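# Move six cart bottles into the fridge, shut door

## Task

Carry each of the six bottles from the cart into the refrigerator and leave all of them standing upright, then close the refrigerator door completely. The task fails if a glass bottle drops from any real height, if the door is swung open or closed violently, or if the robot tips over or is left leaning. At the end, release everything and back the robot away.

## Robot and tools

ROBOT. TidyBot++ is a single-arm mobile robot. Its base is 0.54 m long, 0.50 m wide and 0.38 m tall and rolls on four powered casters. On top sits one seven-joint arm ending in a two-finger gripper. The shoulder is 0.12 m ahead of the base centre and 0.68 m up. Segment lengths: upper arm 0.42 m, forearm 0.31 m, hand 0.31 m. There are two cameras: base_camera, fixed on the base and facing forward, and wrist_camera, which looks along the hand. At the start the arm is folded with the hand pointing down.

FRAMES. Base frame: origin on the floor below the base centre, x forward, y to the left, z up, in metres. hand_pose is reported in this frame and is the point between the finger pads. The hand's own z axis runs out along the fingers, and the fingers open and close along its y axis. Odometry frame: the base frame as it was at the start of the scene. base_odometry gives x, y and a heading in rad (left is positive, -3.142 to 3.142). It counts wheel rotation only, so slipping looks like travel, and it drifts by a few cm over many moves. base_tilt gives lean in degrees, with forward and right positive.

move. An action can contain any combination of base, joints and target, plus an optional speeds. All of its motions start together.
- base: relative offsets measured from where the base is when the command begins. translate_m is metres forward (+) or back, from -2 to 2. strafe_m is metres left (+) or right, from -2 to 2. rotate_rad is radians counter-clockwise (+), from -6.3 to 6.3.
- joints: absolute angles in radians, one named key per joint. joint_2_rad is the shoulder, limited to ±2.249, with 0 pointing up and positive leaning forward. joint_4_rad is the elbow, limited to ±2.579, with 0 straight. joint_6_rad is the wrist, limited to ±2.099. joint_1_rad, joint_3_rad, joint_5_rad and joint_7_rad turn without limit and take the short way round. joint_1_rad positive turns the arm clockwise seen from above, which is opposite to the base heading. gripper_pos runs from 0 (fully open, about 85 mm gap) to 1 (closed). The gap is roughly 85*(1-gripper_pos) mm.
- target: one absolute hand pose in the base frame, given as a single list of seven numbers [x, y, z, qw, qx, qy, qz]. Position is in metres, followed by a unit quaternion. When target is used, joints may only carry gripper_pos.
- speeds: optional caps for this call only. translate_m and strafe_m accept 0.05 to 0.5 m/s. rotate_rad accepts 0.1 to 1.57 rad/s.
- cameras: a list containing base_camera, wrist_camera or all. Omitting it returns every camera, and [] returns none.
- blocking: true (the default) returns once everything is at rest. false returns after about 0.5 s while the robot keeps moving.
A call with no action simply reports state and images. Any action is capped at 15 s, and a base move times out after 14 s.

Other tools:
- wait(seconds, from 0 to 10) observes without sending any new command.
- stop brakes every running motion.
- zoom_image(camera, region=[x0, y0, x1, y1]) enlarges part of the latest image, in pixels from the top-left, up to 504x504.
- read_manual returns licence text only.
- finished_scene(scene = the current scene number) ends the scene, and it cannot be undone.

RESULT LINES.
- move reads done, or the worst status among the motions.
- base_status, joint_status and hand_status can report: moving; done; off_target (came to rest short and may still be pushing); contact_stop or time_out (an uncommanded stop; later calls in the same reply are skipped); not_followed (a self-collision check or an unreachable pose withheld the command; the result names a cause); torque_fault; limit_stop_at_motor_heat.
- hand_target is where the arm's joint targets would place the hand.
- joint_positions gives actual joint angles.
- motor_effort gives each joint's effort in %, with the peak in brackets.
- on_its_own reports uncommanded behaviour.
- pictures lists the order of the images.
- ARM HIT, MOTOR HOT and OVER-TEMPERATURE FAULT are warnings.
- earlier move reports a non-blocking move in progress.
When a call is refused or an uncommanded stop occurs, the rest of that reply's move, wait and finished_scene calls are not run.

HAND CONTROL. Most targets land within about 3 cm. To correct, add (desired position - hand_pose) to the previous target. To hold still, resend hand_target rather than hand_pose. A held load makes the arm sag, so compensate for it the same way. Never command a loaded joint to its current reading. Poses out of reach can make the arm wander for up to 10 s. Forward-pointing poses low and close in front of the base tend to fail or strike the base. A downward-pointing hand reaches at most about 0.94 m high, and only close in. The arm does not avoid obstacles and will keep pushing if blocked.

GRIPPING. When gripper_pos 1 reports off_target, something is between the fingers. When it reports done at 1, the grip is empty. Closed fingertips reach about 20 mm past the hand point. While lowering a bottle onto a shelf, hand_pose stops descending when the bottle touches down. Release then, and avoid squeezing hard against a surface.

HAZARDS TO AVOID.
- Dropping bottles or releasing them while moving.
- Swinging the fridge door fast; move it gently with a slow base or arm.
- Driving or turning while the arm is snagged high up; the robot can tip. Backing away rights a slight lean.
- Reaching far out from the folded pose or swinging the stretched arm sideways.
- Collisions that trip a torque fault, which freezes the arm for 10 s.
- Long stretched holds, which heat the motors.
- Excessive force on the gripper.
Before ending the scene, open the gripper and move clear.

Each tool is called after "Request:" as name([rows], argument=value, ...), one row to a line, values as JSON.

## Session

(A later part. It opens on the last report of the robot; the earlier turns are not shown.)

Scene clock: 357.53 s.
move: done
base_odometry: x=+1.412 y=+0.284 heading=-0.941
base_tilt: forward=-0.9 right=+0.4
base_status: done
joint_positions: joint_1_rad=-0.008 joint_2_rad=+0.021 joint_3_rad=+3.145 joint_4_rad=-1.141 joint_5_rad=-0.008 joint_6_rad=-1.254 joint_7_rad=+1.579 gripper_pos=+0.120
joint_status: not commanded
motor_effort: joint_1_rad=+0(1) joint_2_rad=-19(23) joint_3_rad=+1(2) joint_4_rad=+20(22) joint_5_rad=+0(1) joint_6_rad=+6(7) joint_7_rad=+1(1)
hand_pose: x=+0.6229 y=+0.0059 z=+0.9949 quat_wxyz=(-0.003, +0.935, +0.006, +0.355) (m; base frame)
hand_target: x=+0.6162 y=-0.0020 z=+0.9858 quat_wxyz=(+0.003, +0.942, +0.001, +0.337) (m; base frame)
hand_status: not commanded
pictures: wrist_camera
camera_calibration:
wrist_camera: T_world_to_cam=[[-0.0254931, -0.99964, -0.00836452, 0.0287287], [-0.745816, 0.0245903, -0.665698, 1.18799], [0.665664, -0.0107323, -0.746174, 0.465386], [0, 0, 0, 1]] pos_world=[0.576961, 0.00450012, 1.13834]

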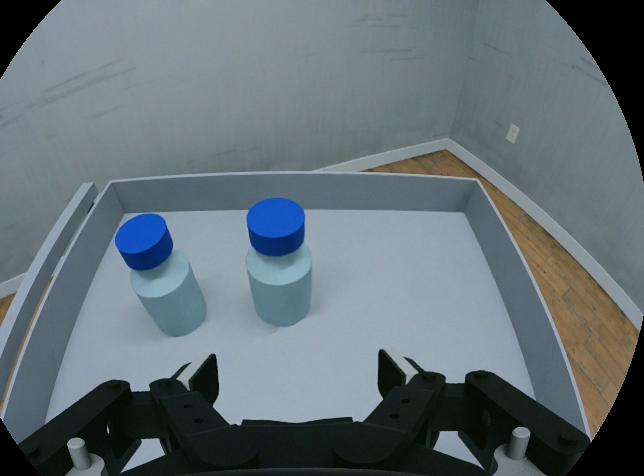

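Request:
move(base={"translate_m": 0.19, "strafe_m": 0.019}, cameras=["wrist_camera"])

Scene clock: 362.13 s.
move: done
base_odometry: x=+1.539 y=+0.142 heading=-0.941
base_tilt: forward=-0.8 right=+0.4
base_status: done
joint_positions: joint_1_rad=-0.008 joint_2_rad=+0.036 joint_3_rad=+3.145 joint_4_rad=-1.140 joint_5_rad=-0.008 joint_6_rad=-1.255 joint_7_rad=+1.579 gripper_pos=+0.120
joint_status: not commanded
motor_effort: joint_1_rad=+0(1) joint_2_rad=-19(24) joint_3_rad=+1(2) joint_4_rad=+19(21) joint_5_rad=+0(1) joint_6_rad=+6(7) joint_7_rad=-1(1)
hand_pose: x=+0.6274 y=+0.0059 z=+0.9873 quat_wxyz=(-0.003, +0.938, +0.006, +0.348) (m; base frame)
hand_target: x=+0.6162 y=-0.0020 z=+0.9858 quat_wxyz=(+0.003, +0.942, +0.001, +0.337) (m; base frame)
hand_status: not commanded
pictures: wrist_camera
camera_calibration:
wrist_camera: T_world_to_cam=[[-0.0256115, -0.999641, -0.00783256, 0.0283632], [-0.756377, 0.0245007, -0.653677, 1.18097], [0.653635, -0.0108173, -0.756733, 0.47466], [0, 0, 0, 1]] pos_world=[0.583728, 0.00455311, 1.13138]

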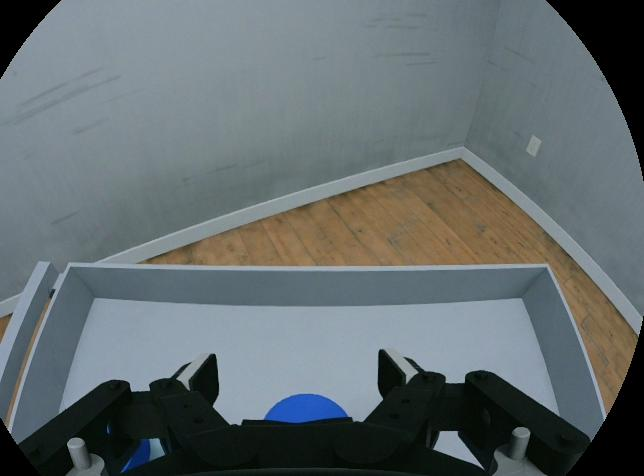

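Request:
move(base={"strafe_m": -0.004}, joints={"joint_1_rad": 0, "joint_2_rad": -0.025, "joint_4_rad": -1.36, "joint_6_rad": -1.08}, cameras=["wrist_camera"])

Scene clock: 364.57 s.
move: done
base_odometry: x=+1.536 y=+0.139 heading=-0.940
base_tilt: forward=-0.8 right=+0.4
base_status: done
joint_positions: joint_1_rad=-0.006 joint_2_rad=-0.004 joint_3_rad=+3.145 joint_4_rad=-1.342 joint_5_rad=-0.008 joint_6_rad=-1.118 joint_7_rad=+1.579 gripper_pos=+0.120
joint_status: all done
motor_effort: joint_1_rad=+0(4) joint_2_rad=-19(21) joint_3_rad=+1(4) joint_4_rad=+21(22) joint_5_rad=+0(2) joint_6_rad=+6(7) joint_7_rad=+1(2)
hand_pose: x=+0.6201 y=+0.0050 z=+0.9339 quat_wxyz=(-0.003, +0.942, +0.005, +0.336) (m; base frame)
hand_target: x=+0.6210 y=-0.0021 z=+0.9432 quat_wxyz=(+0.003, +0.935, +0.001, +0.355) (m; base frame)
hand_status: not commanded
pictures: wrist_camera
camera_calibration:
wrist_camera: T_world_to_cam=[[-0.0282915, -0.999572, -0.0074386, 0.0281339], [-0.772853, 0.0265928, -0.634027, 1.13246], [0.633954, -0.0121886, -0.773275, 0.46664], [0, 0, 0, 1]] pos_world=[0.580193, 0.00369431, 1.07906]

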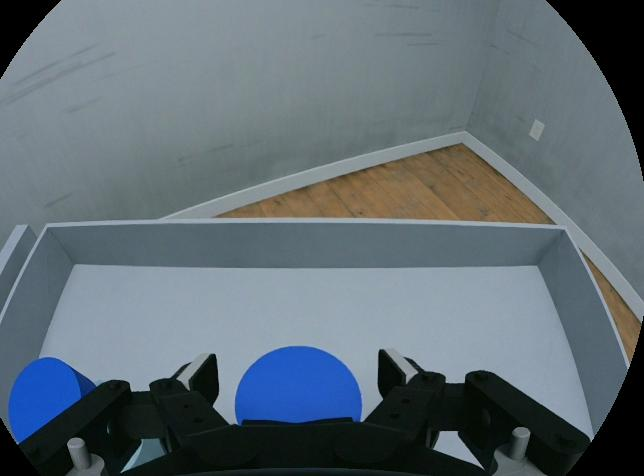

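Good alignment.

Request:
move(joints={"joint_1_rad": 0, "joint_2_rad": -0.043, "joint_4_rad": -1.505, "joint_6_rad": -0.954}, cameras=["wrist_camera"])

Request:
move(joints={"gripper_pos": 0.6}, cameras=["wrist_camera"])

Request:
move(joints={"joint_1_rad": 0, "joint_2_rad": 0.13, "joint_4_rad": -0.67, "joint_6_rad": -1.63}, cameras=["wrist_camera"])

Scene clock: 373.90 s.
move: done
base_odometry: x=+1.536 y=+0.139 heading=-0.940
base_tilt: forward=-0.8 right=+0.4
base_status: not commanded
joint_positions: joint_1_rad=-0.006 joint_2_rad=-0.026 joint_3_rad=+3.145 joint_4_rad=-1.485 joint_5_rad=-0.008 joint_6_rad=-0.993 joint_7_rad=+1.579 gripper_pos=+0.120
joint_status: all done
motor_effort: joint_1_rad=+0(1) joint_2_rad=-19(20) joint_3_rad=+1(2) joint_4_rad=+21(22) joint_5_rad=+0(1) joint_6_rad=+6(7) joint_7_rad=+0(1)
hand_pose: x=+0.6185 y=+0.0048 z=+0.8970 quat_wxyz=(-0.003, +0.941, +0.004, +0.338) (m; base frame)
hand_target: x=+0.6201 y=-0.0021 z=+0.9034 quat_wxyz=(+0.003, +0.935, +0.001, +0.355) (m; base frame)
hand_status: not commanded
pictures: wrist_camera
camera_calibration:
wrist_camera: T_world_to_cam=[[-0.0292865, -0.99954, -0.00782779, 0.0285982], [-0.770184, 0.0275568, -0.637226, 1.10908], [0.637149, -0.0126333, -0.770637, 0.434863], [0, 0, 0, 1]] pos_world=[0.577963, 0.00351612, 1.04208]

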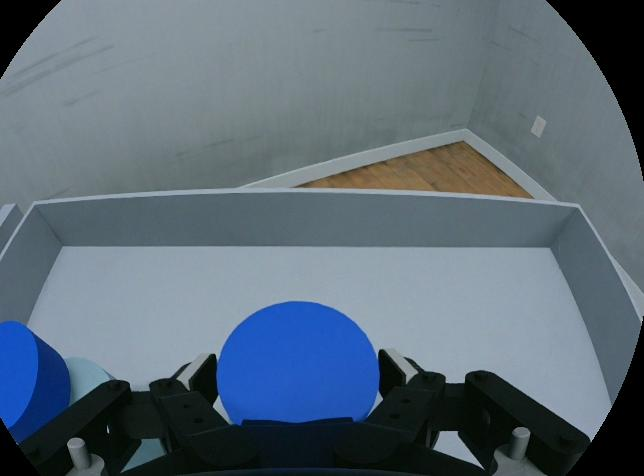

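Scene clock: 374.73 s.
move: off_target
base_odometry: x=+1.536 y=+0.140 heading=-0.940
base_tilt: forward=-0.9 right=+0.4
base_status: not commanded
joint_positions: joint_1_rad=-0.006 joint_2_rad=-0.040 joint_3_rad=+3.145 joint_4_rad=-1.492 joint_5_rad=-0.009 joint_6_rad=-0.973 joint_7_rad=+1.579 gripper_pos=+0.413
joint_status: gripper_pos off_target (ended at +0.413, target +0.600)
motor_effort: joint_1_rad=+0(2) joint_2_rad=-19(20) joint_3_rad=+1(2) joint_4_rad=+21(24) joint_5_rad=+0(2) joint_6_rad=+6(8) joint_7_rad=+1(1)
hand_pose: x=+0.6188 y=+0.0048 z=+0.9046 quat_wxyz=(-0.003, +0.937, +0.004, +0.350) (m; base frame)
hand_target: x=+0.6201 y=-0.0021 z=+0.9034 quat_wxyz=(+0.003, +0.935, +0.001, +0.355) (m; base frame)
hand_status: not commanded
pictures: wrist_camera
camera_calibration:
wrist_camera: T_world_to_cam=[[-0.0291905, -0.999533, -0.00906438, 0.0297632], [-0.752631, 0.0279457, -0.65785, 1.12189], [0.657796, -0.0123809, -0.753095, 0.411884], [0, 0, 0, 1]] pos_world=[0.574301, 0.00349675, 1.04849]

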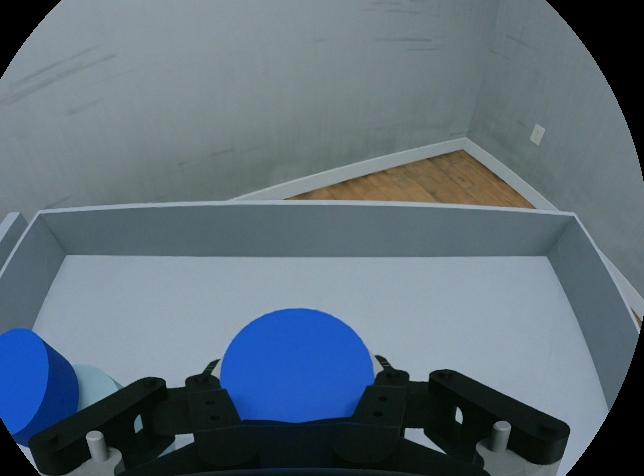

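Scene clock: 377.10 s.
move: done
base_odometry: x=+1.536 y=+0.140 heading=-0.940
base_tilt: forward=-0.8 right=+0.4
base_status: not commanded
joint_positions: joint_1_rad=-0.006 joint_2_rad=+0.134 joint_3_rad=+3.145 joint_4_rad=-0.690 joint_5_rad=-0.009 joint_6_rad=-1.598 joint_7_rad=+1.579 gripper_pos=+0.413
joint_status: all done
motor_effort: joint_1_rad=+0(1) joint_2_rad=-23(24) joint_3_rad=+1(1) joint_4_rad=+19(26) joint_5_rad=-1(1) joint_6_rad=+7(9) joint_7_rad=+0(1)
hand_pose: x=+0.6110 y=+0.0055 z=+1.0782 quat_wxyz=(-0.003, +0.936, +0.007, +0.352) (m; base frame)
hand_target: x=+0.6024 y=-0.0016 z=+1.0823 quat_wxyz=(+0.003, +0.937, +0.001, +0.348) (m; base frame)
hand_status: not commanded
pictures: wrist_camera
camera_calibration:
wrist_camera: T_world_to_cam=[[-0.024315, -0.999684, -0.00630492, 0.025845], [-0.750361, 0.0224174, -0.660648, 1.23192], [0.660581, -0.0113327, -0.750669, 0.543425], [0, 0, 0, 1]] pos_world=[0.566038, 0.00437879, 1.22196]

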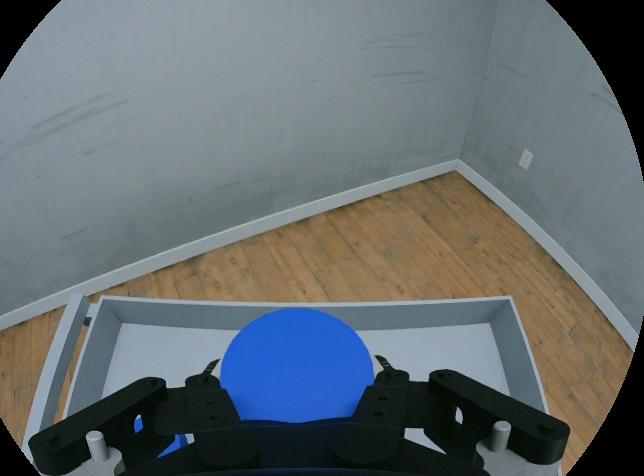

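Request:
move(base={"translate_m": -0.537, "strafe_m": -0.074}, speeds={"translate_m": 0.4}, cameras=["wrist_camera"])

Request:
move(base={"rotate_rad": 2.045}, speeds={"rotate_rad": 1.0}, joints={"joint_1_rad": -0.137, "joint_2_rad": 0.08, "joint_4_rad": -2.15, "joint_6_rad": -0.12})

Scene clock: 381.13 s.
move: done
base_odometry: x=+1.159 y=+0.530 heading=-0.940
base_tilt: forward=-0.8 right=+0.4
base_status: done
joint_positions: joint_1_rad=-0.006 joint_2_rad=+0.146 joint_3_rad=+3.145 joint_4_rad=-0.686 joint_5_rad=-0.009 joint_6_rad=-1.607 joint_7_rad=+1.579 gripper_pos=+0.413
joint_status: not commanded
motor_effort: joint_1_rad=+0(1) joint_2_rad=-23(28) joint_3_rad=+1(2) joint_4_rad=+20(21) joint_5_rad=+0(1) joint_6_rad=+8(9) joint_7_rad=+0(1)
hand_pose: x=+0.6136 y=+0.0056 z=+1.0722 quat_wxyz=(-0.003, +0.939, +0.007, +0.344) (m; base frame)
hand_target: x=+0.6024 y=-0.0016 z=+1.0823 quat_wxyz=(+0.003, +0.937, +0.001, +0.348) (m; base frame)
hand_status: not commanded
pictures: wrist_camera
camera_calibration:
wrist_camera: T_world_to_cam=[[-0.0243619, -0.999687, -0.00574378, 0.0253204], [-0.761589, 0.0222808, -0.647678, 1.22288], [0.647603, -0.0114042, -0.761893, 0.557205], [0, 0, 0, 1]] pos_world=[0.571103, 0.00442019, 1.21671]

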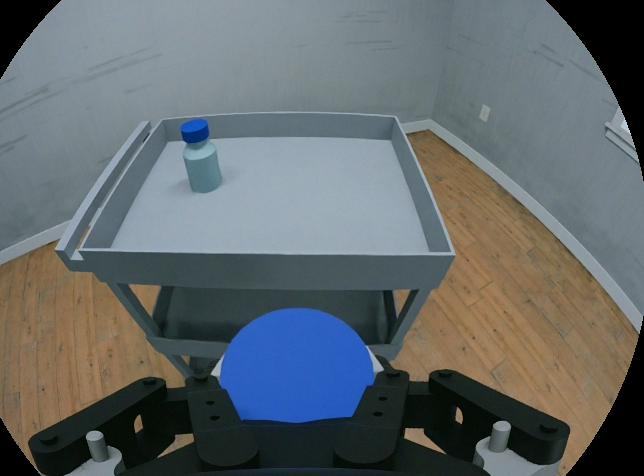

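Scene clock: 384.20 s.
move: done
base_odometry: x=+1.159 y=+0.530 heading=+1.104
base_tilt: forward=-0.9 right=+0.4
base_status: done
joint_positions: joint_1_rad=-0.128 joint_2_rad=+0.117 joint_3_rad=+3.145 joint_4_rad=-2.144 joint_5_rad=-0.009 joint_6_rad=-0.170 joint_7_rad=+1.579 gripper_pos=+0.413
joint_status: all done
motor_effort: joint_1_rad=+0(3) joint_2_rad=-23(31) joint_3_rad=+1(3) joint_4_rad=+20(24) joint_5_rad=-1(2) joint_6_rad=+8(8) joint_7_rad=+0(1)
hand_pose: x=+0.6094 y=+0.0631 z=+0.6636 quat_wxyz=(-0.022, +0.936, +0.058, +0.347) (m; base frame)
hand_target: x=+0.6182 y=+0.0668 z=+0.6899 quat_wxyz=(-0.023, +0.920, +0.064, +0.385) (m; base frame)
hand_status: not commanded
pictures: base_camera, wrist_camera
camera_calibration:
wrist_camera: T_world_to_cam=[[0.0859803, -0.996276, -0.00638222, 0.0134042], [-0.754283, -0.060908, -0.653718, 0.958529], [0.650896, 0.0610209, -0.756711, 0.239252], [0, 0, 0, 1]] pos_world=[0.566121, 0.0571371, 0.807738]

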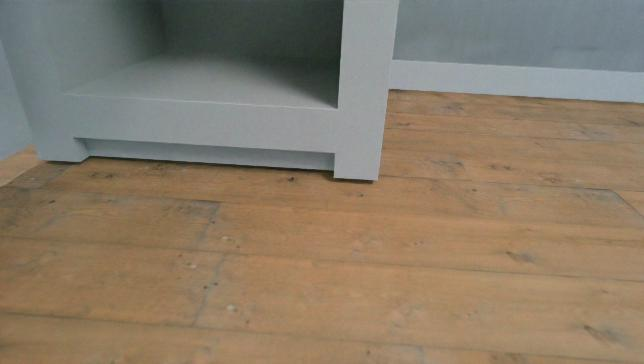

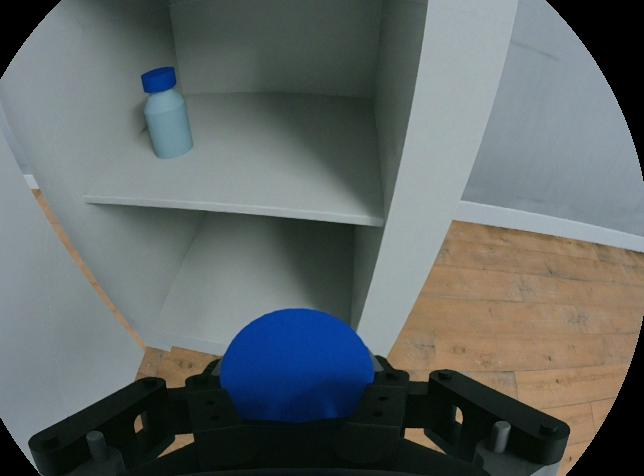

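Request:
move(base={"translate_m": 0.04, "strafe_m": 0.145}, joints={"joint_1_rad": -0.137})

Scene clock: 390.63 s.
move: done
base_odometry: x=+1.048 y=+0.631 heading=+1.105
base_tilt: forward=-0.8 right=+0.4
base_status: done
joint_positions: joint_1_rad=-0.135 joint_2_rad=+0.113 joint_3_rad=+3.145 joint_4_rad=-2.147 joint_5_rad=-0.009 joint_6_rad=-0.165 joint_7_rad=+1.579 gripper_pos=+0.413
joint_status: all done
motor_effort: joint_1_rad=+0(3) joint_2_rad=-23(24) joint_3_rad=+1(3) joint_4_rad=+20(21) joint_5_rad=+0(1) joint_6_rad=+8(8) joint_7_rad=+1(1)
hand_pose: x=+0.6092 y=+0.0668 z=+0.6656 quat_wxyz=(-0.024, +0.934, +0.062, +0.350) (m; base frame)
hand_target: x=+0.6182 y=+0.0668 z=+0.6899 quat_wxyz=(-0.023, +0.920, +0.064, +0.385) (m; base frame)
hand_status: not commanded
pictures: base_camera, wrist_camera
camera_calibration:
wrist_camera: T_world_to_cam=[[0.0932772, -0.995618, -0.00665841, 0.0127265], [-0.749321, -0.0657954, -0.65893, 0.960707], [0.655605, 0.0664524, -0.752175, 0.234362], [0, 0, 0, 1]] pos_world=[0.565042, 0.0603069, 0.809405]

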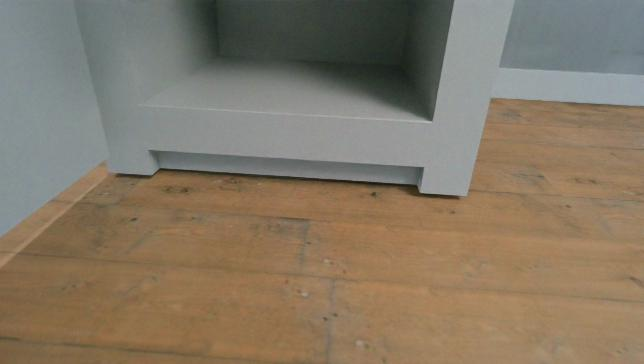

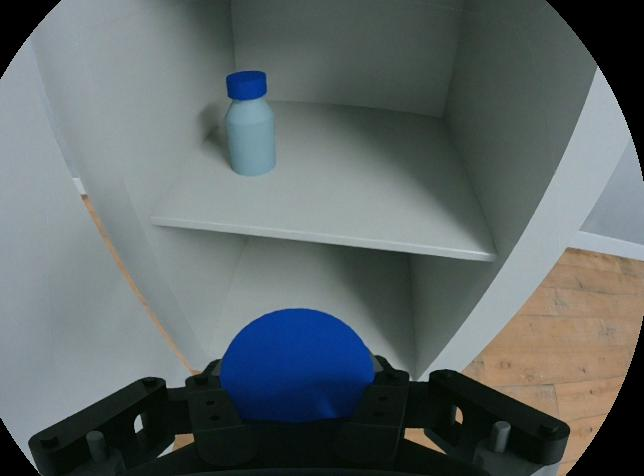

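Request:
move(base={"translate_m": 0.365, "strafe_m": -0.004}, speeds={"translate_m": 0.22}, cameras=["wrist_camera"])

Request:
move(joints={"joint_1_rad": -0.137, "joint_2_rad": 0.14, "joint_4_rad": -2.2, "joint_6_rad": -0.005}, cameras=["wrist_camera"])

Request:
move(joints={"joint_1_rad": -0.137, "joint_2_rad": 0.155, "joint_4_rad": -2.218, "joint_6_rad": 0.01}, cameras=[])

Scene clock: 396.97 s.
move: done
base_odometry: x=+1.215 y=+0.955 heading=+1.105
base_tilt: forward=-0.8 right=+0.4
base_status: done
joint_positions: joint_1_rad=-0.135 joint_2_rad=+0.107 joint_3_rad=+3.145 joint_4_rad=-2.151 joint_5_rad=-0.009 joint_6_rad=-0.162 joint_7_rad=+1.579 gripper_pos=+0.413
joint_status: not commanded
motor_effort: joint_1_rad=+0(1) joint_2_rad=-22(25) joint_3_rad=+1(2) joint_4_rad=+20(22) joint_5_rad=-1(1) joint_6_rad=+8(9) joint_7_rad=-1(1)
hand_pose: x=+0.6083 y=+0.0666 z=+0.6672 quat_wxyz=(-0.024, +0.933, +0.062, +0.352) (m; base frame)
hand_target: x=+0.6182 y=+0.0668 z=+0.6899 quat_wxyz=(-0.023, +0.920, +0.064, +0.385) (m; base frame)
hand_status: not commanded
pictures: wrist_camera
camera_calibration:
wrist_camera: T_world_to_cam=[[0.0932884, -0.995616, -0.00684545, 0.0128123], [-0.746172, -0.0653604, -0.662537, 0.961584], [0.659184, 0.0669149, -0.748998, 0.231882], [0, 0, 0, 1]] pos_world=[0.563459, 0.0600893, 0.810851]

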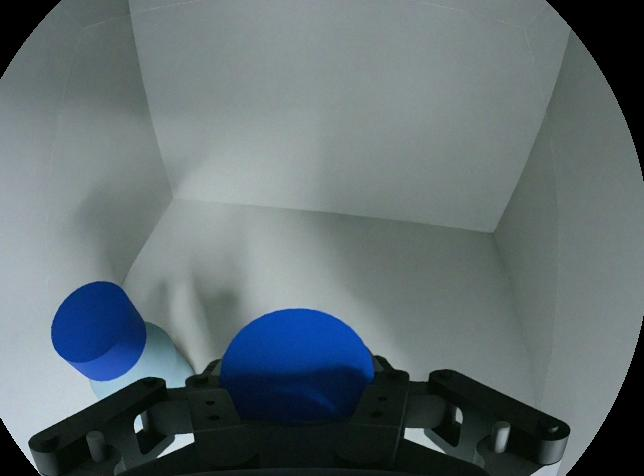

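Scene clock: 398.03 s.
move: done
base_odometry: x=+1.215 y=+0.955 heading=+1.105
base_tilt: forward=-0.8 right=+0.4
base_status: not commanded
joint_positions: joint_1_rad=-0.135 joint_2_rad=+0.154 joint_3_rad=+3.145 joint_4_rad=-2.198 joint_5_rad=-0.009 joint_6_rad=-0.048 joint_7_rad=+1.579 gripper_pos=+0.413
joint_status: all done
motor_effort: joint_1_rad=+0(1) joint_2_rad=-23(25) joint_3_rad=+1(1) joint_4_rad=+19(21) joint_5_rad=-1(1) joint_6_rad=+8(9) joint_7_rad=+1(1)
hand_pose: x=+0.6126 y=+0.0669 z=+0.6467 quat_wxyz=(-0.024, +0.930, +0.061, +0.362) (m; base frame)
hand_target: x=+0.6217 y=+0.0673 z=+0.6621 quat_wxyz=(-0.023, +0.919, +0.064, +0.387) (m; base frame)
hand_status: not commanded
pictures: wrist_camera
camera_calibration:
wrist_camera: T_world_to_cam=[[0.0927249, -0.995669, -0.00677375, 0.0128305], [-0.733252, -0.063681, -0.676968, 0.95248], [0.673605, 0.0677387, -0.735981, 0.19638], [0, 0, 0, 1]] pos_world=[0.564936, 0.0601273, 0.789418]

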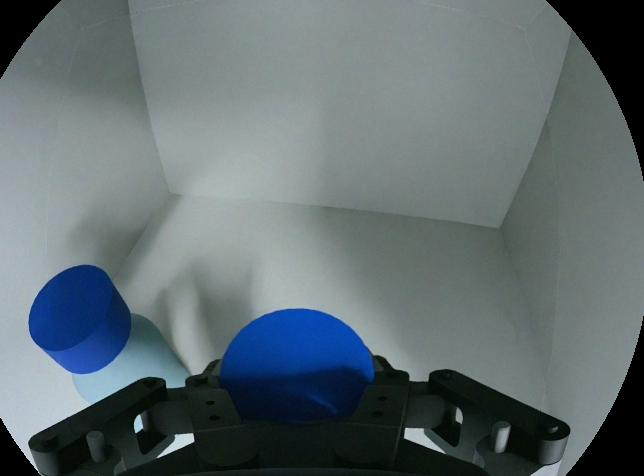

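Scene clock: 398.63 s.
move: done
base_odometry: x=+1.215 y=+0.955 heading=+1.105
base_tilt: forward=-0.8 right=+0.4
base_status: not commanded
joint_positions: joint_1_rad=-0.135 joint_2_rad=+0.162 joint_3_rad=+3.145 joint_4_rad=-2.215 joint_5_rad=-0.009 joint_6_rad=-0.032 joint_7_rad=+1.579 gripper_pos=+0.413
joint_status: all done
motor_effort: joint_1_rad=+0(1) joint_2_rad=-22(24) joint_3_rad=+1(1) joint_4_rad=+17(20) joint_5_rad=-1(1) joint_6_rad=+7(8) joint_7_rad=+1(1)
hand_pose: x=+0.6083 y=+0.0663 z=+0.6386 quat_wxyz=(-0.024, +0.932, +0.061, +0.357) (m; base frame)
hand_target: x=+0.6167 y=+0.0667 z=+0.6499 quat_wxyz=(-0.023, +0.923, +0.064, +0.379) (m; base frame)
hand_status: not commanded
pictures: none
No camera images: "cameras" was empty.

Request:
move(joints={"joint_1_rad": -0.137, "joint_2_rad": 0.172, "joint_4_rad": -2.222, "joint_6_rad": 0.015}, cameras=[])

Request:
move(joints={"joint_1_rad": -0.137, "joint_2_rad": 0.182, "joint_4_rad": -2.224, "joint_6_rad": 0.018}, cameras=["wrist_camera"])

Scene clock: 400.63 s.
move: done
base_odometry: x=+1.215 y=+0.955 heading=+1.105
base_tilt: forward=-0.8 right=+0.4
base_status: not commanded
joint_positions: joint_1_rad=-0.135 joint_2_rad=+0.165 joint_3_rad=+3.145 joint_4_rad=-2.215 joint_5_rad=-0.009 joint_6_rad=-0.026 joint_7_rad=+1.579 gripper_pos=+0.413
joint_status: all done
motor_effort: joint_1_rad=+0(1) joint_2_rad=-21(22) joint_3_rad=+1(1) joint_4_rad=+18(18) joint_5_rad=+0(1) joint_6_rad=+7(8) joint_7_rad=+1(1)
hand_pose: x=+0.6097 y=+0.0664 z=+0.6387 quat_wxyz=(-0.024, +0.931, +0.061, +0.359) (m; base frame)
hand_target: x=+0.6154 y=+0.0665 z=+0.6407 quat_wxyz=(-0.022, +0.926, +0.065, +0.371) (m; base frame)
hand_status: not commanded
pictures: none
No camera images: "cameras" was empty.

Scene clock: 401.13 s.
move: done
base_odometry: x=+1.215 y=+0.955 heading=+1.105
base_tilt: forward=-0.8 right=+0.4
base_status: not commanded
joint_positions: joint_1_rad=-0.135 joint_2_rad=+0.167 joint_3_rad=+3.145 joint_4_rad=-2.215 joint_5_rad=-0.009 joint_6_rad=-0.021 joint_7_rad=+1.579 gripper_pos=+0.414
joint_status: all done
motor_effort: joint_1_rad=+0(1) joint_2_rad=-20(22) joint_3_rad=+1(1) joint_4_rad=+17(18) joint_5_rad=-1(1) joint_6_rad=+7(7) joint_7_rad=+1(1)
hand_pose: x=+0.6106 y=+0.0665 z=+0.6386 quat_wxyz=(-0.024, +0.931, +0.061, +0.360) (m; base frame)
hand_target: x=+0.6148 y=+0.0664 z=+0.6355 quat_wxyz=(-0.022, +0.928, +0.065, +0.367) (m; base frame)
hand_status: not commanded
pictures: wrist_camera
camera_calibration:
wrist_camera: T_world_to_cam=[[0.092548, -0.995687, -0.00644472, 0.012522], [-0.735233, -0.0639714, -0.674789, 0.945357], [0.671467, 0.0671888, -0.737983, 0.194354], [0, 0, 0, 1]] pos_world=[0.563397, 0.0598854, 0.781427]

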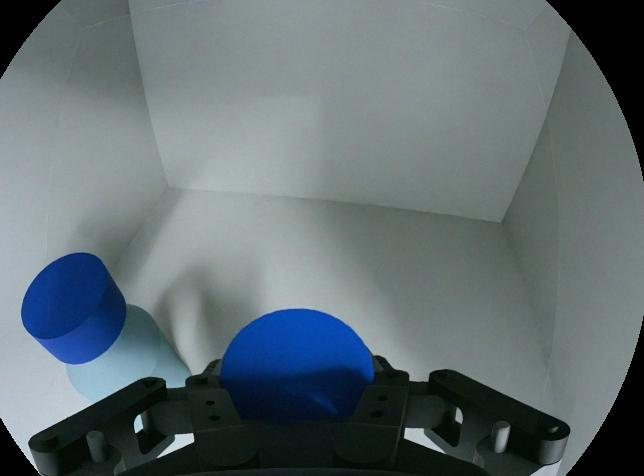

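Request:
move(joints={"joint_1_rad": -0.137, "joint_2_rad": 0.177, "joint_4_rad": -2.223, "joint_6_rad": 0.02}, cameras=[])

Request:
move(joints={"gripper_pos": 0.12}, cameras=["wrist_camera"])

Request:
move(base={"translate_m": -0.1, "strafe_m": -0.013}, speeds={"translate_m": 0.2}, cameras=["wrist_camera"])

Request:
move(base={"translate_m": -0.37, "strafe_m": -0.1}, speeds={"translate_m": 0.4})

Scene clock: 403.83 s.
move: done
base_odometry: x=+1.215 y=+0.955 heading=+1.105
base_tilt: forward=-0.8 right=+0.4
base_status: not commanded
joint_positions: joint_1_rad=-0.135 joint_2_rad=+0.167 joint_3_rad=+3.145 joint_4_rad=-2.215 joint_5_rad=-0.009 joint_6_rad=-0.021 joint_7_rad=+1.579 gripper_pos=+0.414
joint_status: all done
motor_effort: joint_1_rad=+0(1) joint_2_rad=-20(21) joint_3_rad=+1(1) joint_4_rad=+17(17) joint_5_rad=+0(1) joint_6_rad=+7(7) joint_7_rad=+0(1)
hand_pose: x=+0.6107 y=+0.0666 z=+0.6386 quat_wxyz=(-0.024, +0.931, +0.061, +0.360) (m; base frame)
hand_target: x=+0.6159 y=+0.0665 z=+0.6389 quat_wxyz=(-0.022, +0.926, +0.065, +0.371) (m; base frame)
hand_status: not commanded
pictures: none
No camera images: "cameras" was empty.

Scene clock: 404.63 s.
move: done
base_odometry: x=+1.215 y=+0.955 heading=+1.105
base_tilt: forward=-0.8 right=+0.4
base_status: not commanded
joint_positions: joint_1_rad=-0.135 joint_2_rad=+0.168 joint_3_rad=+3.145 joint_4_rad=-2.215 joint_5_rad=-0.009 joint_6_rad=-0.014 joint_7_rad=+1.579 gripper_pos=+0.120
joint_status: all done
motor_effort: joint_1_rad=+0(0) joint_2_rad=-20(21) joint_3_rad=+1(1) joint_4_rad=+17(18) joint_5_rad=+0(1) joint_6_rad=+6(7) joint_7_rad=+1(1)
hand_pose: x=+0.6122 y=+0.0667 z=+0.6399 quat_wxyz=(-0.024, +0.929, +0.061, +0.363) (m; base frame)
hand_target: x=+0.6159 y=+0.0665 z=+0.6389 quat_wxyz=(-0.022, +0.926, +0.065, +0.371) (m; base frame)
hand_status: not commanded
pictures: wrist_camera
camera_calibration:
wrist_camera: T_world_to_cam=[[0.0925536, -0.995685, -0.00665612, 0.0127056], [-0.730828, -0.0633907, -0.679611, 0.947727], [0.676257, 0.067765, -0.733542, 0.188415], [0, 0, 0, 1]] pos_world=[0.564033, 0.05996, 0.782381]

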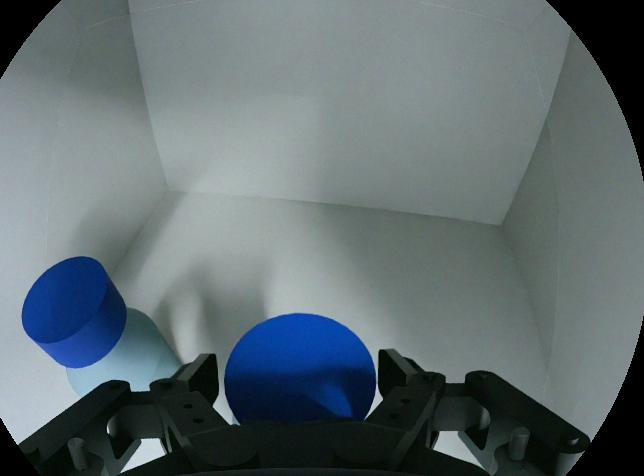

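Scene clock: 405.87 s.
move: done
base_odometry: x=+1.182 y=+0.860 heading=+1.105
base_tilt: forward=-0.8 right=+0.4
base_status: done
joint_positions: joint_1_rad=-0.135 joint_2_rad=+0.173 joint_3_rad=+3.145 joint_4_rad=-2.215 joint_5_rad=-0.009 joint_6_rad=-0.012 joint_7_rad=+1.579 gripper_pos=+0.120
joint_status: not commanded
motor_effort: joint_1_rad=+0(1) joint_2_rad=-20(23) joint_3_rad=+1(2) joint_4_rad=+16(18) joint_5_rad=-1(1) joint_6_rad=+6(7) joint_7_rad=+0(1)
hand_pose: x=+0.6121 y=+0.0667 z=+0.6370 quat_wxyz=(-0.024, +0.930, +0.061, +0.361) (m; base frame)
hand_target: x=+0.6159 y=+0.0665 z=+0.6389 quat_wxyz=(-0.022, +0.926, +0.065, +0.371) (m; base frame)
hand_status: not commanded
pictures: wrist_camera
camera_calibration:
wrist_camera: T_world_to_cam=[[0.0925133, -0.995691, -0.0064418, 0.0125651], [-0.733963, -0.0638205, -0.676184, 0.9455], [0.672859, 0.067284, -0.736705, 0.190566], [0, 0, 0, 1]] pos_world=[0.564576, 0.0600312, 0.779803]

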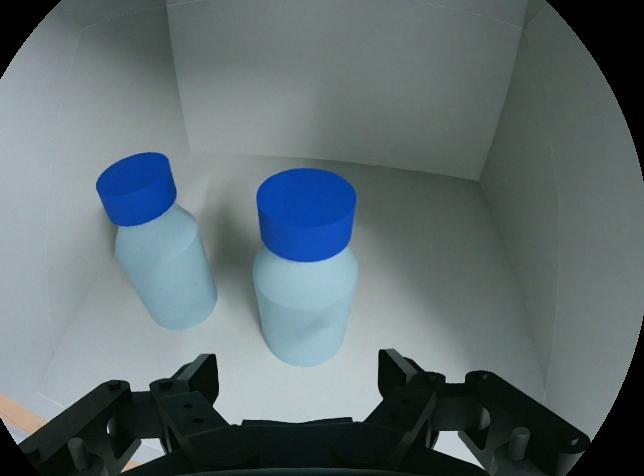

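Scene clock: 407.97 s.
move: done
base_odometry: x=+1.105 y=+0.484 heading=+1.105
base_tilt: forward=-0.8 right=+0.4
base_status: done
joint_positions: joint_1_rad=-0.135 joint_2_rad=+0.176 joint_3_rad=+3.145 joint_4_rad=-2.215 joint_5_rad=-0.009 joint_6_rad=-0.011 joint_7_rad=+1.579 gripper_pos=+0.120
joint_status: not commanded
motor_effort: joint_1_rad=+0(1) joint_2_rad=-21(22) joint_3_rad=+1(1) joint_4_rad=+16(18) joint_5_rad=+0(1) joint_6_rad=+6(7) joint_7_rad=+1(1)
hand_pose: x=+0.6122 y=+0.0667 z=+0.6360 quat_wxyz=(-0.024, +0.930, +0.061, +0.360) (m; base frame)
hand_target: x=+0.6159 y=+0.0665 z=+0.6389 quat_wxyz=(-0.022, +0.926, +0.065, +0.371) (m; base frame)
hand_status: not commanded
pictures: base_camera, wrist_camera
camera_calibration:
wrist_camera: T_world_to_cam=[[0.0924985, -0.995692, -0.00636729, 0.0125221], [-0.734983, -0.063962, -0.675062, 0.944807], [0.671747, 0.0671221, -0.737733, 0.191062], [0, 0, 0, 1]] pos_world=[0.564914, 0.0600754, 0.778835]

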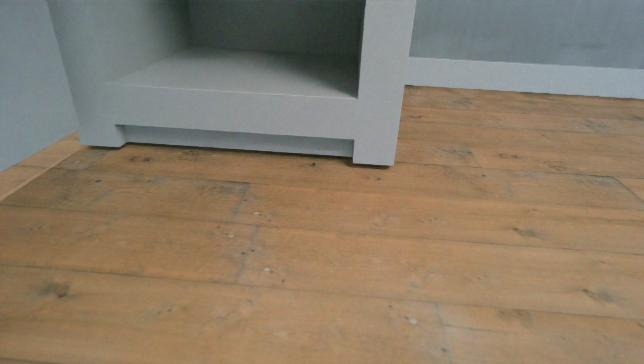

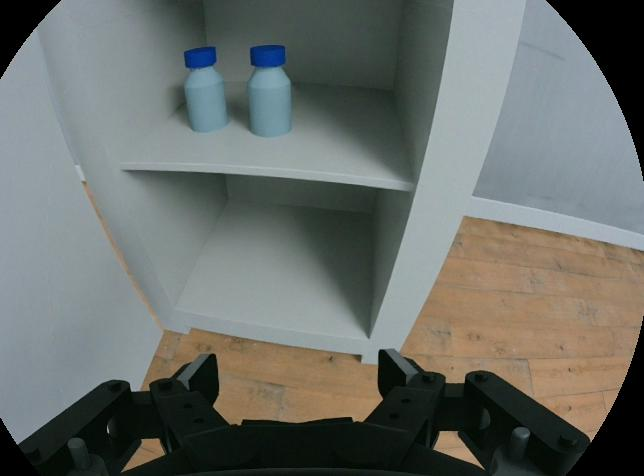

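Request:
move(base={"rotate_rad": -2.045}, speeds={"rotate_rad": 1.0}, joints={"joint_1_rad": 0, "joint_2_rad": 0.026, "joint_4_rad": -1.139, "joint_6_rad": -1.36, "gripper_pos": 0.12}, cameras=[])

Request:
move(base={"translate_m": 0.33, "strafe_m": 0.265}, speeds={"translate_m": 0.35}, joints={"joint_1_rad": 0, "joint_2_rad": 0.026, "joint_4_rad": -1.139, "joint_6_rad": -1.29}, cameras=["wrist_camera"])

Scene clock: 417.27 s.
move: done
base_odometry: x=+1.105 y=+0.484 heading=-0.939
base_tilt: forward=-0.8 right=+0.4
base_status: done
joint_positions: joint_1_rad=-0.012 joint_2_rad=+0.046 joint_3_rad=+3.145 joint_4_rad=-1.145 joint_5_rad=-0.009 joint_6_rad=-1.317 joint_7_rad=+1.579 gripper_pos=+0.120
joint_status: all done
motor_effort: joint_1_rad=+0(3) joint_2_rad=-20(27) joint_3_rad=+1(3) joint_4_rad=+20(21) joint_5_rad=-1(1) joint_6_rad=+6(7) joint_7_rad=+1(1)
hand_pose: x=+0.6145 y=+0.0082 z=+0.9677 quat_wxyz=(-0.004, +0.950, +0.008, +0.311) (m; base frame)
hand_target: x=+0.5988 y=-0.0019 z=+0.9725 quat_wxyz=(+0.003, +0.953, +0.001, +0.303) (m; base frame)
hand_status: not commanded
pictures: none
No camera images: "cameras" was empty.

Scene clock: 419.57 s.
move: done
base_odometry: x=+1.514 y=+0.374 heading=-0.940
base_tilt: forward=-0.8 right=+0.4
base_status: done
joint_positions: joint_1_rad=-0.011 joint_2_rad=+0.035 joint_3_rad=+3.145 joint_4_rad=-1.141 joint_5_rad=-0.009 joint_6_rad=-1.282 joint_7_rad=+1.579 gripper_pos=+0.120
joint_status: all done
motor_effort: joint_1_rad=+0(2) joint_2_rad=-19(22) joint_3_rad=+1(2) joint_4_rad=+20(21) joint_5_rad=-1(1) joint_6_rad=+6(7) joint_7_rad=+1(2)
hand_pose: x=+0.6204 y=+0.0079 z=+0.9820 quat_wxyz=(-0.004, +0.942, +0.008, +0.335) (m; base frame)
hand_target: x=+0.6162 y=-0.0020 z=+0.9857 quat_wxyz=(+0.003, +0.942, +0.001, +0.337) (m; base frame)
hand_status: not commanded
pictures: wrist_camera
camera_calibration:
wrist_camera: T_world_to_cam=[[-0.021686, -0.999739, -0.0071419, 0.0270041], [-0.773476, 0.0213033, -0.633468, 1.16297], [0.633455, -0.00821329, -0.773736, 0.504457], [0, 0, 0, 1]] pos_world=[0.580563, 0.00636526, 1.12721]

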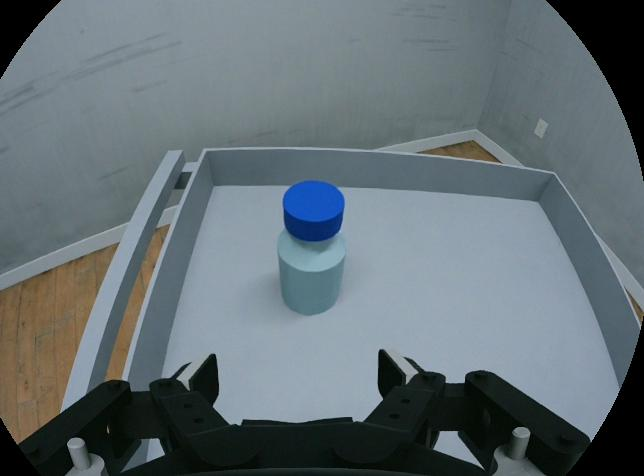

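Request:
move(base={"translate_m": 0.186, "strafe_m": -0.02}, cameras=["wrist_camera"])

Scene clock: 455.43 s.
move: done
base_odometry: x=+1.608 y=+0.212 heading=-0.939
base_tilt: forward=-0.9 right=+0.4
base_status: done
joint_positions: joint_1_rad=-0.011 joint_2_rad=+0.038 joint_3_rad=+3.145 joint_4_rad=-1.141 joint_5_rad=-0.009 joint_6_rad=-1.282 joint_7_rad=+1.579 gripper_pos=+0.120
joint_status: not commanded
motor_effort: joint_1_rad=+0(1) joint_2_rad=-19(23) joint_3_rad=+1(1) joint_4_rad=+20(21) joint_5_rad=+0(1) joint_6_rad=+6(6) joint_7_rad=+0(1)
hand_pose: x=+0.6215 y=+0.0079 z=+0.9803 quat_wxyz=(-0.004, +0.943, +0.008, +0.334) (m; base frame)
hand_target: x=+0.6162 y=-0.0020 z=+0.9857 quat_wxyz=(+0.003, +0.942, +0.001, +0.337) (m; base frame)
hand_status: not commanded
pictures: wrist_camera
camera_calibration:
wrist_camera: T_world_to_cam=[[-0.0217101, -0.99974, -0.00702818, 0.0269334], [-0.775631, 0.0212781, -0.630828, 1.16153], [0.630814, -0.00824408, -0.775891, 0.506151], [0, 0, 0, 1]] pos_world=[0.582215, 0.00638402, 1.12563]

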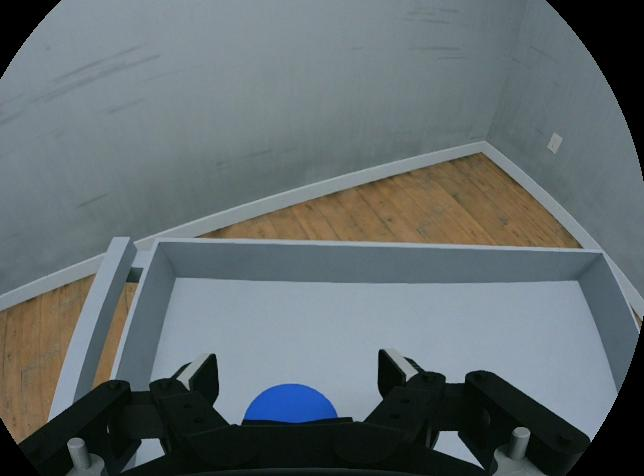

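Request:
move(base={"strafe_m": 0.004}, joints={"joint_1_rad": 0, "joint_2_rad": -0.025, "joint_4_rad": -1.36, "joint_6_rad": -1.08}, cameras=["wrist_camera"])

Scene clock: 457.90 s.
move: done
base_odometry: x=+1.611 y=+0.214 heading=-0.940
base_tilt: forward=-0.8 right=+0.4
base_status: done
joint_positions: joint_1_rad=-0.010 joint_2_rad=-0.004 joint_3_rad=+3.145 joint_4_rad=-1.342 joint_5_rad=-0.009 joint_6_rad=-1.119 joint_7_rad=+1.579 gripper_pos=+0.120
joint_status: all done
motor_effort: joint_1_rad=+0(4) joint_2_rad=-18(21) joint_3_rad=+1(4) joint_4_rad=+21(22) joint_5_rad=-1(2) joint_6_rad=+6(6) joint_7_rad=+0(1)
hand_pose: x=+0.6199 y=+0.0071 z=+0.9336 quat_wxyz=(-0.004, +0.942, +0.006, +0.335) (m; base frame)
hand_target: x=+0.6210 y=-0.0021 z=+0.9432 quat_wxyz=(+0.003, +0.935, +0.001, +0.355) (m; base frame)
hand_status: not commanded
pictures: wrist_camera
camera_calibration:
wrist_camera: T_world_to_cam=[[-0.0241231, -0.99968, -0.00764196, 0.0278619], [-0.773592, 0.0235082, -0.633248, 1.13184], [0.633225, -0.00936416, -0.773911, 0.467638], [0, 0, 0, 1]] pos_world=[0.580136, 0.00562441, 1.07886]

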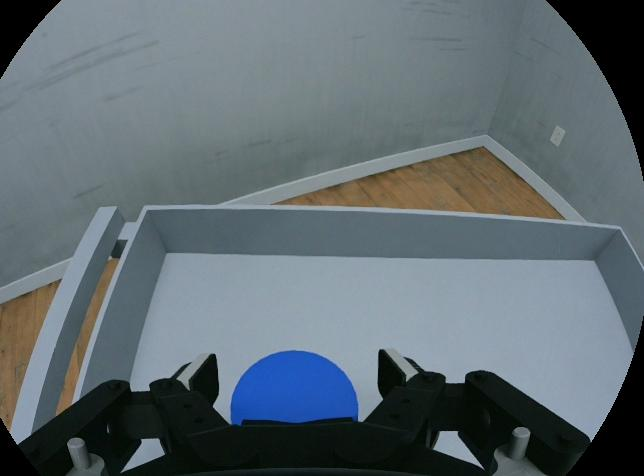

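Request:
move(base={"translate_m": -0.003, "strafe_m": 0.001}, joints={"joint_1_rad": 0, "joint_2_rad": -0.043, "joint_4_rad": -1.505, "joint_6_rad": -0.954}, cameras=["wrist_camera"])

Request:
move(joints={"gripper_pos": 0.6}, cameras=[])

Request:
move(joints={"joint_1_rad": 0, "joint_2_rad": 0.13, "joint_4_rad": -0.67, "joint_6_rad": -1.63}, cameras=["wrist_camera"])

Scene clock: 460.67 s.
move: done
base_odometry: x=+1.610 y=+0.217 heading=-0.940
base_tilt: forward=-0.8 right=+0.4
base_status: done
joint_positions: joint_1_rad=-0.010 joint_2_rad=-0.027 joint_3_rad=+3.145 joint_4_rad=-1.487 joint_5_rad=-0.009 joint_6_rad=-0.993 joint_7_rad=+1.579 gripper_pos=+0.120
joint_status: all done
motor_effort: joint_1_rad=+0(2) joint_2_rad=-19(21) joint_3_rad=+1(3) joint_4_rad=+21(23) joint_5_rad=-1(1) joint_6_rad=+6(6) joint_7_rad=+0(1)
hand_pose: x=+0.6180 y=+0.0069 z=+0.8969 quat_wxyz=(-0.004, +0.941, +0.006, +0.338) (m; base frame)
hand_target: x=+0.6201 y=-0.0021 z=+0.9034 quat_wxyz=(+0.003, +0.935, +0.001, +0.355) (m; base frame)
hand_status: not commanded
pictures: wrist_camera
camera_calibration:
wrist_camera: T_world_to_cam=[[-0.0251498, -0.999651, -0.00807272, 0.0283612], [-0.770246, 0.0245246, -0.637275, 1.10869], [0.637251, -0.00980937, -0.770594, 0.43499], [0, 0, 0, 1]] pos_world=[0.57748, 0.00542799, 1.04197]

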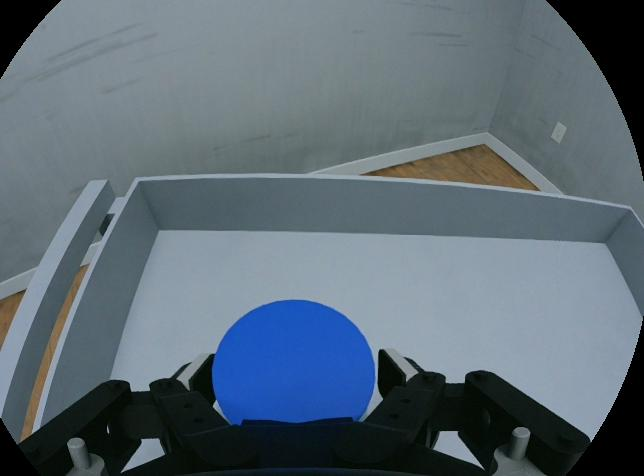

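Scene clock: 461.50 s.
move: off_target
base_odometry: x=+1.610 y=+0.217 heading=-0.940
base_tilt: forward=-0.9 right=+0.4
base_status: not commanded
joint_positions: joint_1_rad=-0.010 joint_2_rad=-0.040 joint_3_rad=+3.145 joint_4_rad=-1.492 joint_5_rad=-0.009 joint_6_rad=-0.974 joint_7_rad=+1.579 gripper_pos=+0.414
joint_status: gripper_pos off_target (ended at +0.414, target +0.600)
motor_effort: joint_1_rad=+0(1) joint_2_rad=-19(20) joint_3_rad=+1(2) joint_4_rad=+21(24) joint_5_rad=+0(1) joint_6_rad=+7(8) joint_7_rad=+1(2)
hand_pose: x=+0.6187 y=+0.0068 z=+0.9044 quat_wxyz=(-0.004, +0.937, +0.006, +0.350) (m; base frame)
hand_target: x=+0.6201 y=-0.0021 z=+0.9034 quat_wxyz=(+0.003, +0.935, +0.001, +0.355) (m; base frame)
hand_status: not commanded
pictures: none
No camera images: "cameras" was empty.

Scene clock: 463.87 s.
move: done
base_odometry: x=+1.610 y=+0.217 heading=-0.940
base_tilt: forward=-0.8 right=+0.4
base_status: not commanded
joint_positions: joint_1_rad=-0.010 joint_2_rad=+0.137 joint_3_rad=+3.145 joint_4_rad=-0.693 joint_5_rad=-0.009 joint_6_rad=-1.600 joint_7_rad=+1.579 gripper_pos=+0.414
joint_status: all done
motor_effort: joint_1_rad=+0(1) joint_2_rad=-24(25) joint_3_rad=+1(1) joint_4_rad=+19(26) joint_5_rad=+0(1) joint_6_rad=+8(9) joint_7_rad=+1(1)
hand_pose: x=+0.6117 y=+0.0075 z=+1.0749 quat_wxyz=(-0.004, +0.937, +0.009, +0.348) (m; base frame)
hand_target: x=+0.6024 y=-0.0016 z=+1.0823 quat_wxyz=(+0.003, +0.937, +0.001, +0.348) (m; base frame)
hand_status: not commanded
pictures: wrist_camera
camera_calibration:
wrist_camera: T_world_to_cam=[[-0.0203487, -0.999774, -0.00611541, 0.0251822], [-0.756006, 0.0193893, -0.654278, 1.22683], [0.654249, -0.00869041, -0.75623, 0.550317], [0, 0, 0, 1]] pos_world=[0.567961, 0.00617159, 1.21901]

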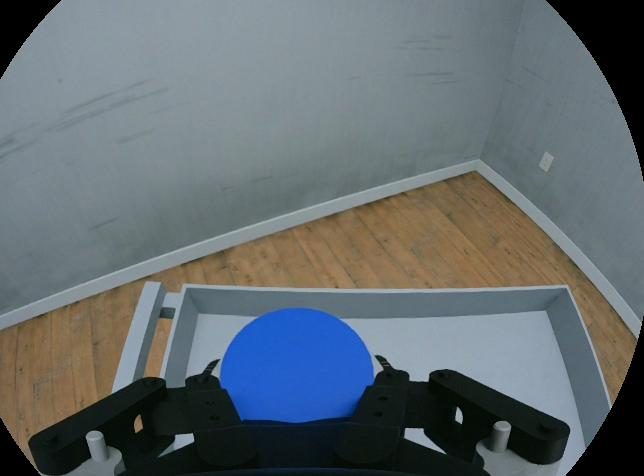

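Request:
move(base={"translate_m": -0.51, "strafe_m": -0.185}, speeds={"translate_m": 0.4}, cameras=[])

Request:
move(base={"rotate_rad": 2.045}, speeds={"rotate_rad": 1.0}, joints={"joint_1_rad": 0, "joint_2_rad": 0.08, "joint_4_rad": -2.15, "joint_6_rad": -0.12})

Scene clock: 468.00 s.
move: done
base_odometry: x=+1.159 y=+0.520 heading=-0.940
base_tilt: forward=-0.9 right=+0.4
base_status: done
joint_positions: joint_1_rad=-0.010 joint_2_rad=+0.150 joint_3_rad=+3.145 joint_4_rad=-0.690 joint_5_rad=-0.009 joint_6_rad=-1.609 joint_7_rad=+1.579 gripper_pos=+0.414
joint_status: not commanded
motor_effort: joint_1_rad=+0(1) joint_2_rad=-24(28) joint_3_rad=+1(2) joint_4_rad=+19(22) joint_5_rad=-1(1) joint_6_rad=+8(9) joint_7_rad=+1(1)
hand_pose: x=+0.6149 y=+0.0073 z=+1.0681 quat_wxyz=(-0.003, +0.941, +0.008, +0.340) (m; base frame)
hand_target: x=+0.6024 y=-0.0016 z=+1.0823 quat_wxyz=(+0.003, +0.937, +0.001, +0.348) (m; base frame)
hand_status: not commanded
pictures: none
No camera images: "cameras" was empty.

Scene clock: 471.07 s.
move: off_target
base_odometry: x=+1.160 y=+0.520 heading=+1.105
base_tilt: forward=-0.9 right=+0.4
base_status: done
joint_positions: joint_1_rad=-0.006 joint_2_rad=+0.120 joint_3_rad=+3.145 joint_4_rad=-2.148 joint_5_rad=-0.009 joint_6_rad=-0.172 joint_7_rad=+1.579 gripper_pos=+0.414
joint_status: joint_2_rad off_target (ended at +0.120, target +0.080); the others done
motor_effort: joint_1_rad=+0(3) joint_2_rad=-23(31) joint_3_rad=+1(4) joint_4_rad=+21(25) joint_5_rad=+0(2) joint_6_rad=+8(8) joint_7_rad=+0(2)
hand_pose: x=+0.6114 y=+0.0028 z=+0.6602 quat_wxyz=(-0.001, +0.939, +0.001, +0.344) (m; base frame)
hand_target: x=+0.6227 y=-0.0020 z=+0.6899 quat_wxyz=(+0.003, +0.923, +0.001, +0.386) (m; base frame)
hand_status: not commanded
pictures: base_camera, wrist_camera
camera_calibration:
wrist_camera: T_world_to_cam=[[-0.0362591, -0.999324, -0.00608313, 0.0276813], [-0.761634, 0.0315747, -0.647238, 0.954134], [0.646992, -0.0188351, -0.762264, 0.245281], [0, 0, 0, 1]] pos_world=[0.56901, 0.00215595, 0.804689]

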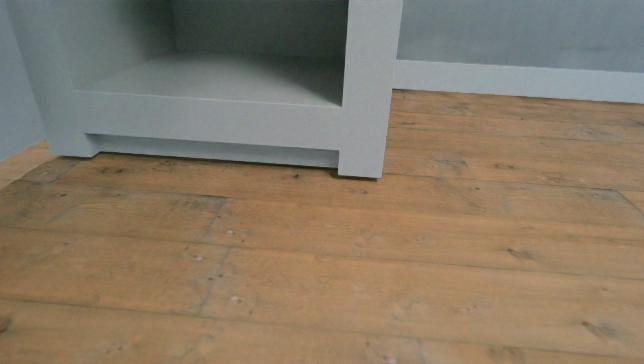

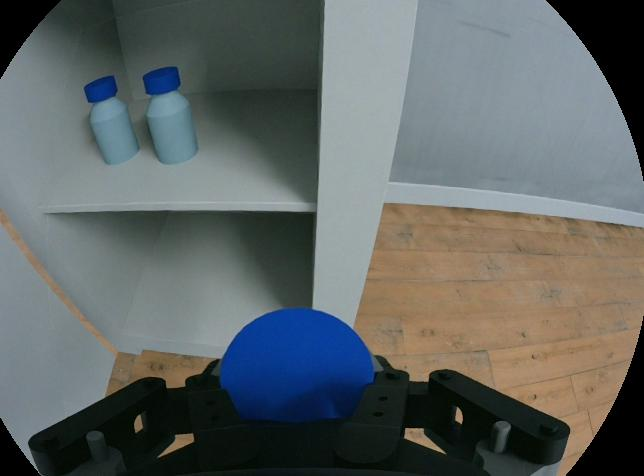

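Request:
move(base={"rotate_rad": -0.035}, speeds={"rotate_rad": 0.3}, cameras=[])

Request:
move(base={"translate_m": 0.055, "strafe_m": 0.115})

Scene clock: 474.67 s.
move: done
base_odometry: x=+1.160 y=+0.520 heading=+1.070
base_tilt: forward=-0.8 right=+0.4
base_status: done
joint_positions: joint_1_rad=-0.001 joint_2_rad=+0.120 joint_3_rad=+3.147 joint_4_rad=-2.148 joint_5_rad=-0.009 joint_6_rad=-0.170 joint_7_rad=+1.579 gripper_pos=+0.414
joint_status: not commanded
motor_effort: joint_1_rad=+0(3) joint_2_rad=-23(24) joint_3_rad=+1(3) joint_4_rad=+21(21) joint_5_rad=+0(1) joint_6_rad=+8(8) joint_7_rad=+0(1)
hand_pose: x=+0.6120 y=-0.0005 z=+0.6606 quat_wxyz=(+0.000, +0.939, -0.002, +0.345) (m; base frame)
hand_target: x=+0.6227 y=-0.0020 z=+0.6899 quat_wxyz=(+0.003, +0.923, +0.001, +0.386) (m; base frame)
hand_status: not commanded
pictures: none
No camera images: "cameras" was empty.

Scene clock: 475.97 s.
move: done
base_odometry: x=+1.085 y=+0.623 heading=+1.071
base_tilt: forward=-0.9 right=+0.4
base_status: done
joint_positions: joint_1_rad=-0.003 joint_2_rad=+0.115 joint_3_rad=+3.146 joint_4_rad=-2.150 joint_5_rad=-0.009 joint_6_rad=-0.167 joint_7_rad=+1.579 gripper_pos=+0.414
joint_status: not commanded
motor_effort: joint_1_rad=+0(4) joint_2_rad=-23(25) joint_3_rad=+1(4) joint_4_rad=+21(21) joint_5_rad=-1(1) joint_6_rad=+8(9) joint_7_rad=+1(1)
hand_pose: x=+0.6119 y=+0.0007 z=+0.6624 quat_wxyz=(+0.000, +0.938, -0.001, +0.347) (m; base frame)
hand_target: x=+0.6227 y=-0.0020 z=+0.6899 quat_wxyz=(+0.003, +0.923, +0.001, +0.386) (m; base frame)
hand_status: not commanded
pictures: base_camera, wrist_camera
camera_calibration:
wrist_camera: T_world_to_cam=[[-0.0404677, -0.999162, -0.00621249, 0.0282743], [-0.756572, 0.0347025, -0.652988, 0.956672], [0.652656, -0.0217247, -0.757342, 0.239946], [0, 0, 0, 1]] pos_world=[0.568334, 0.000264417, 0.806593]

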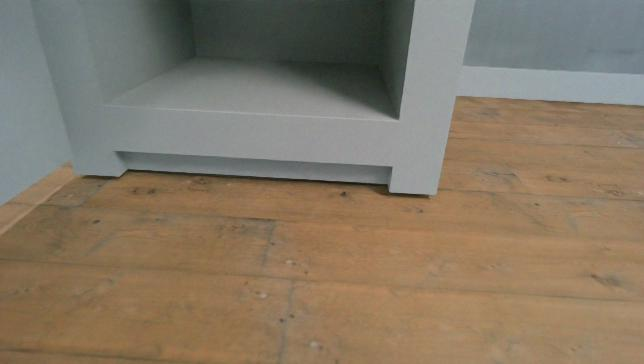

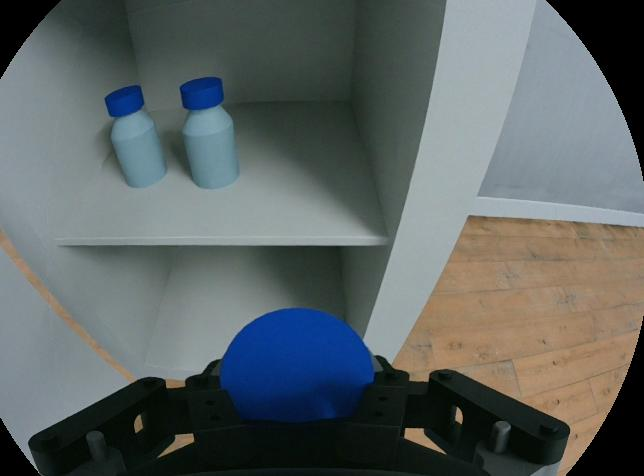

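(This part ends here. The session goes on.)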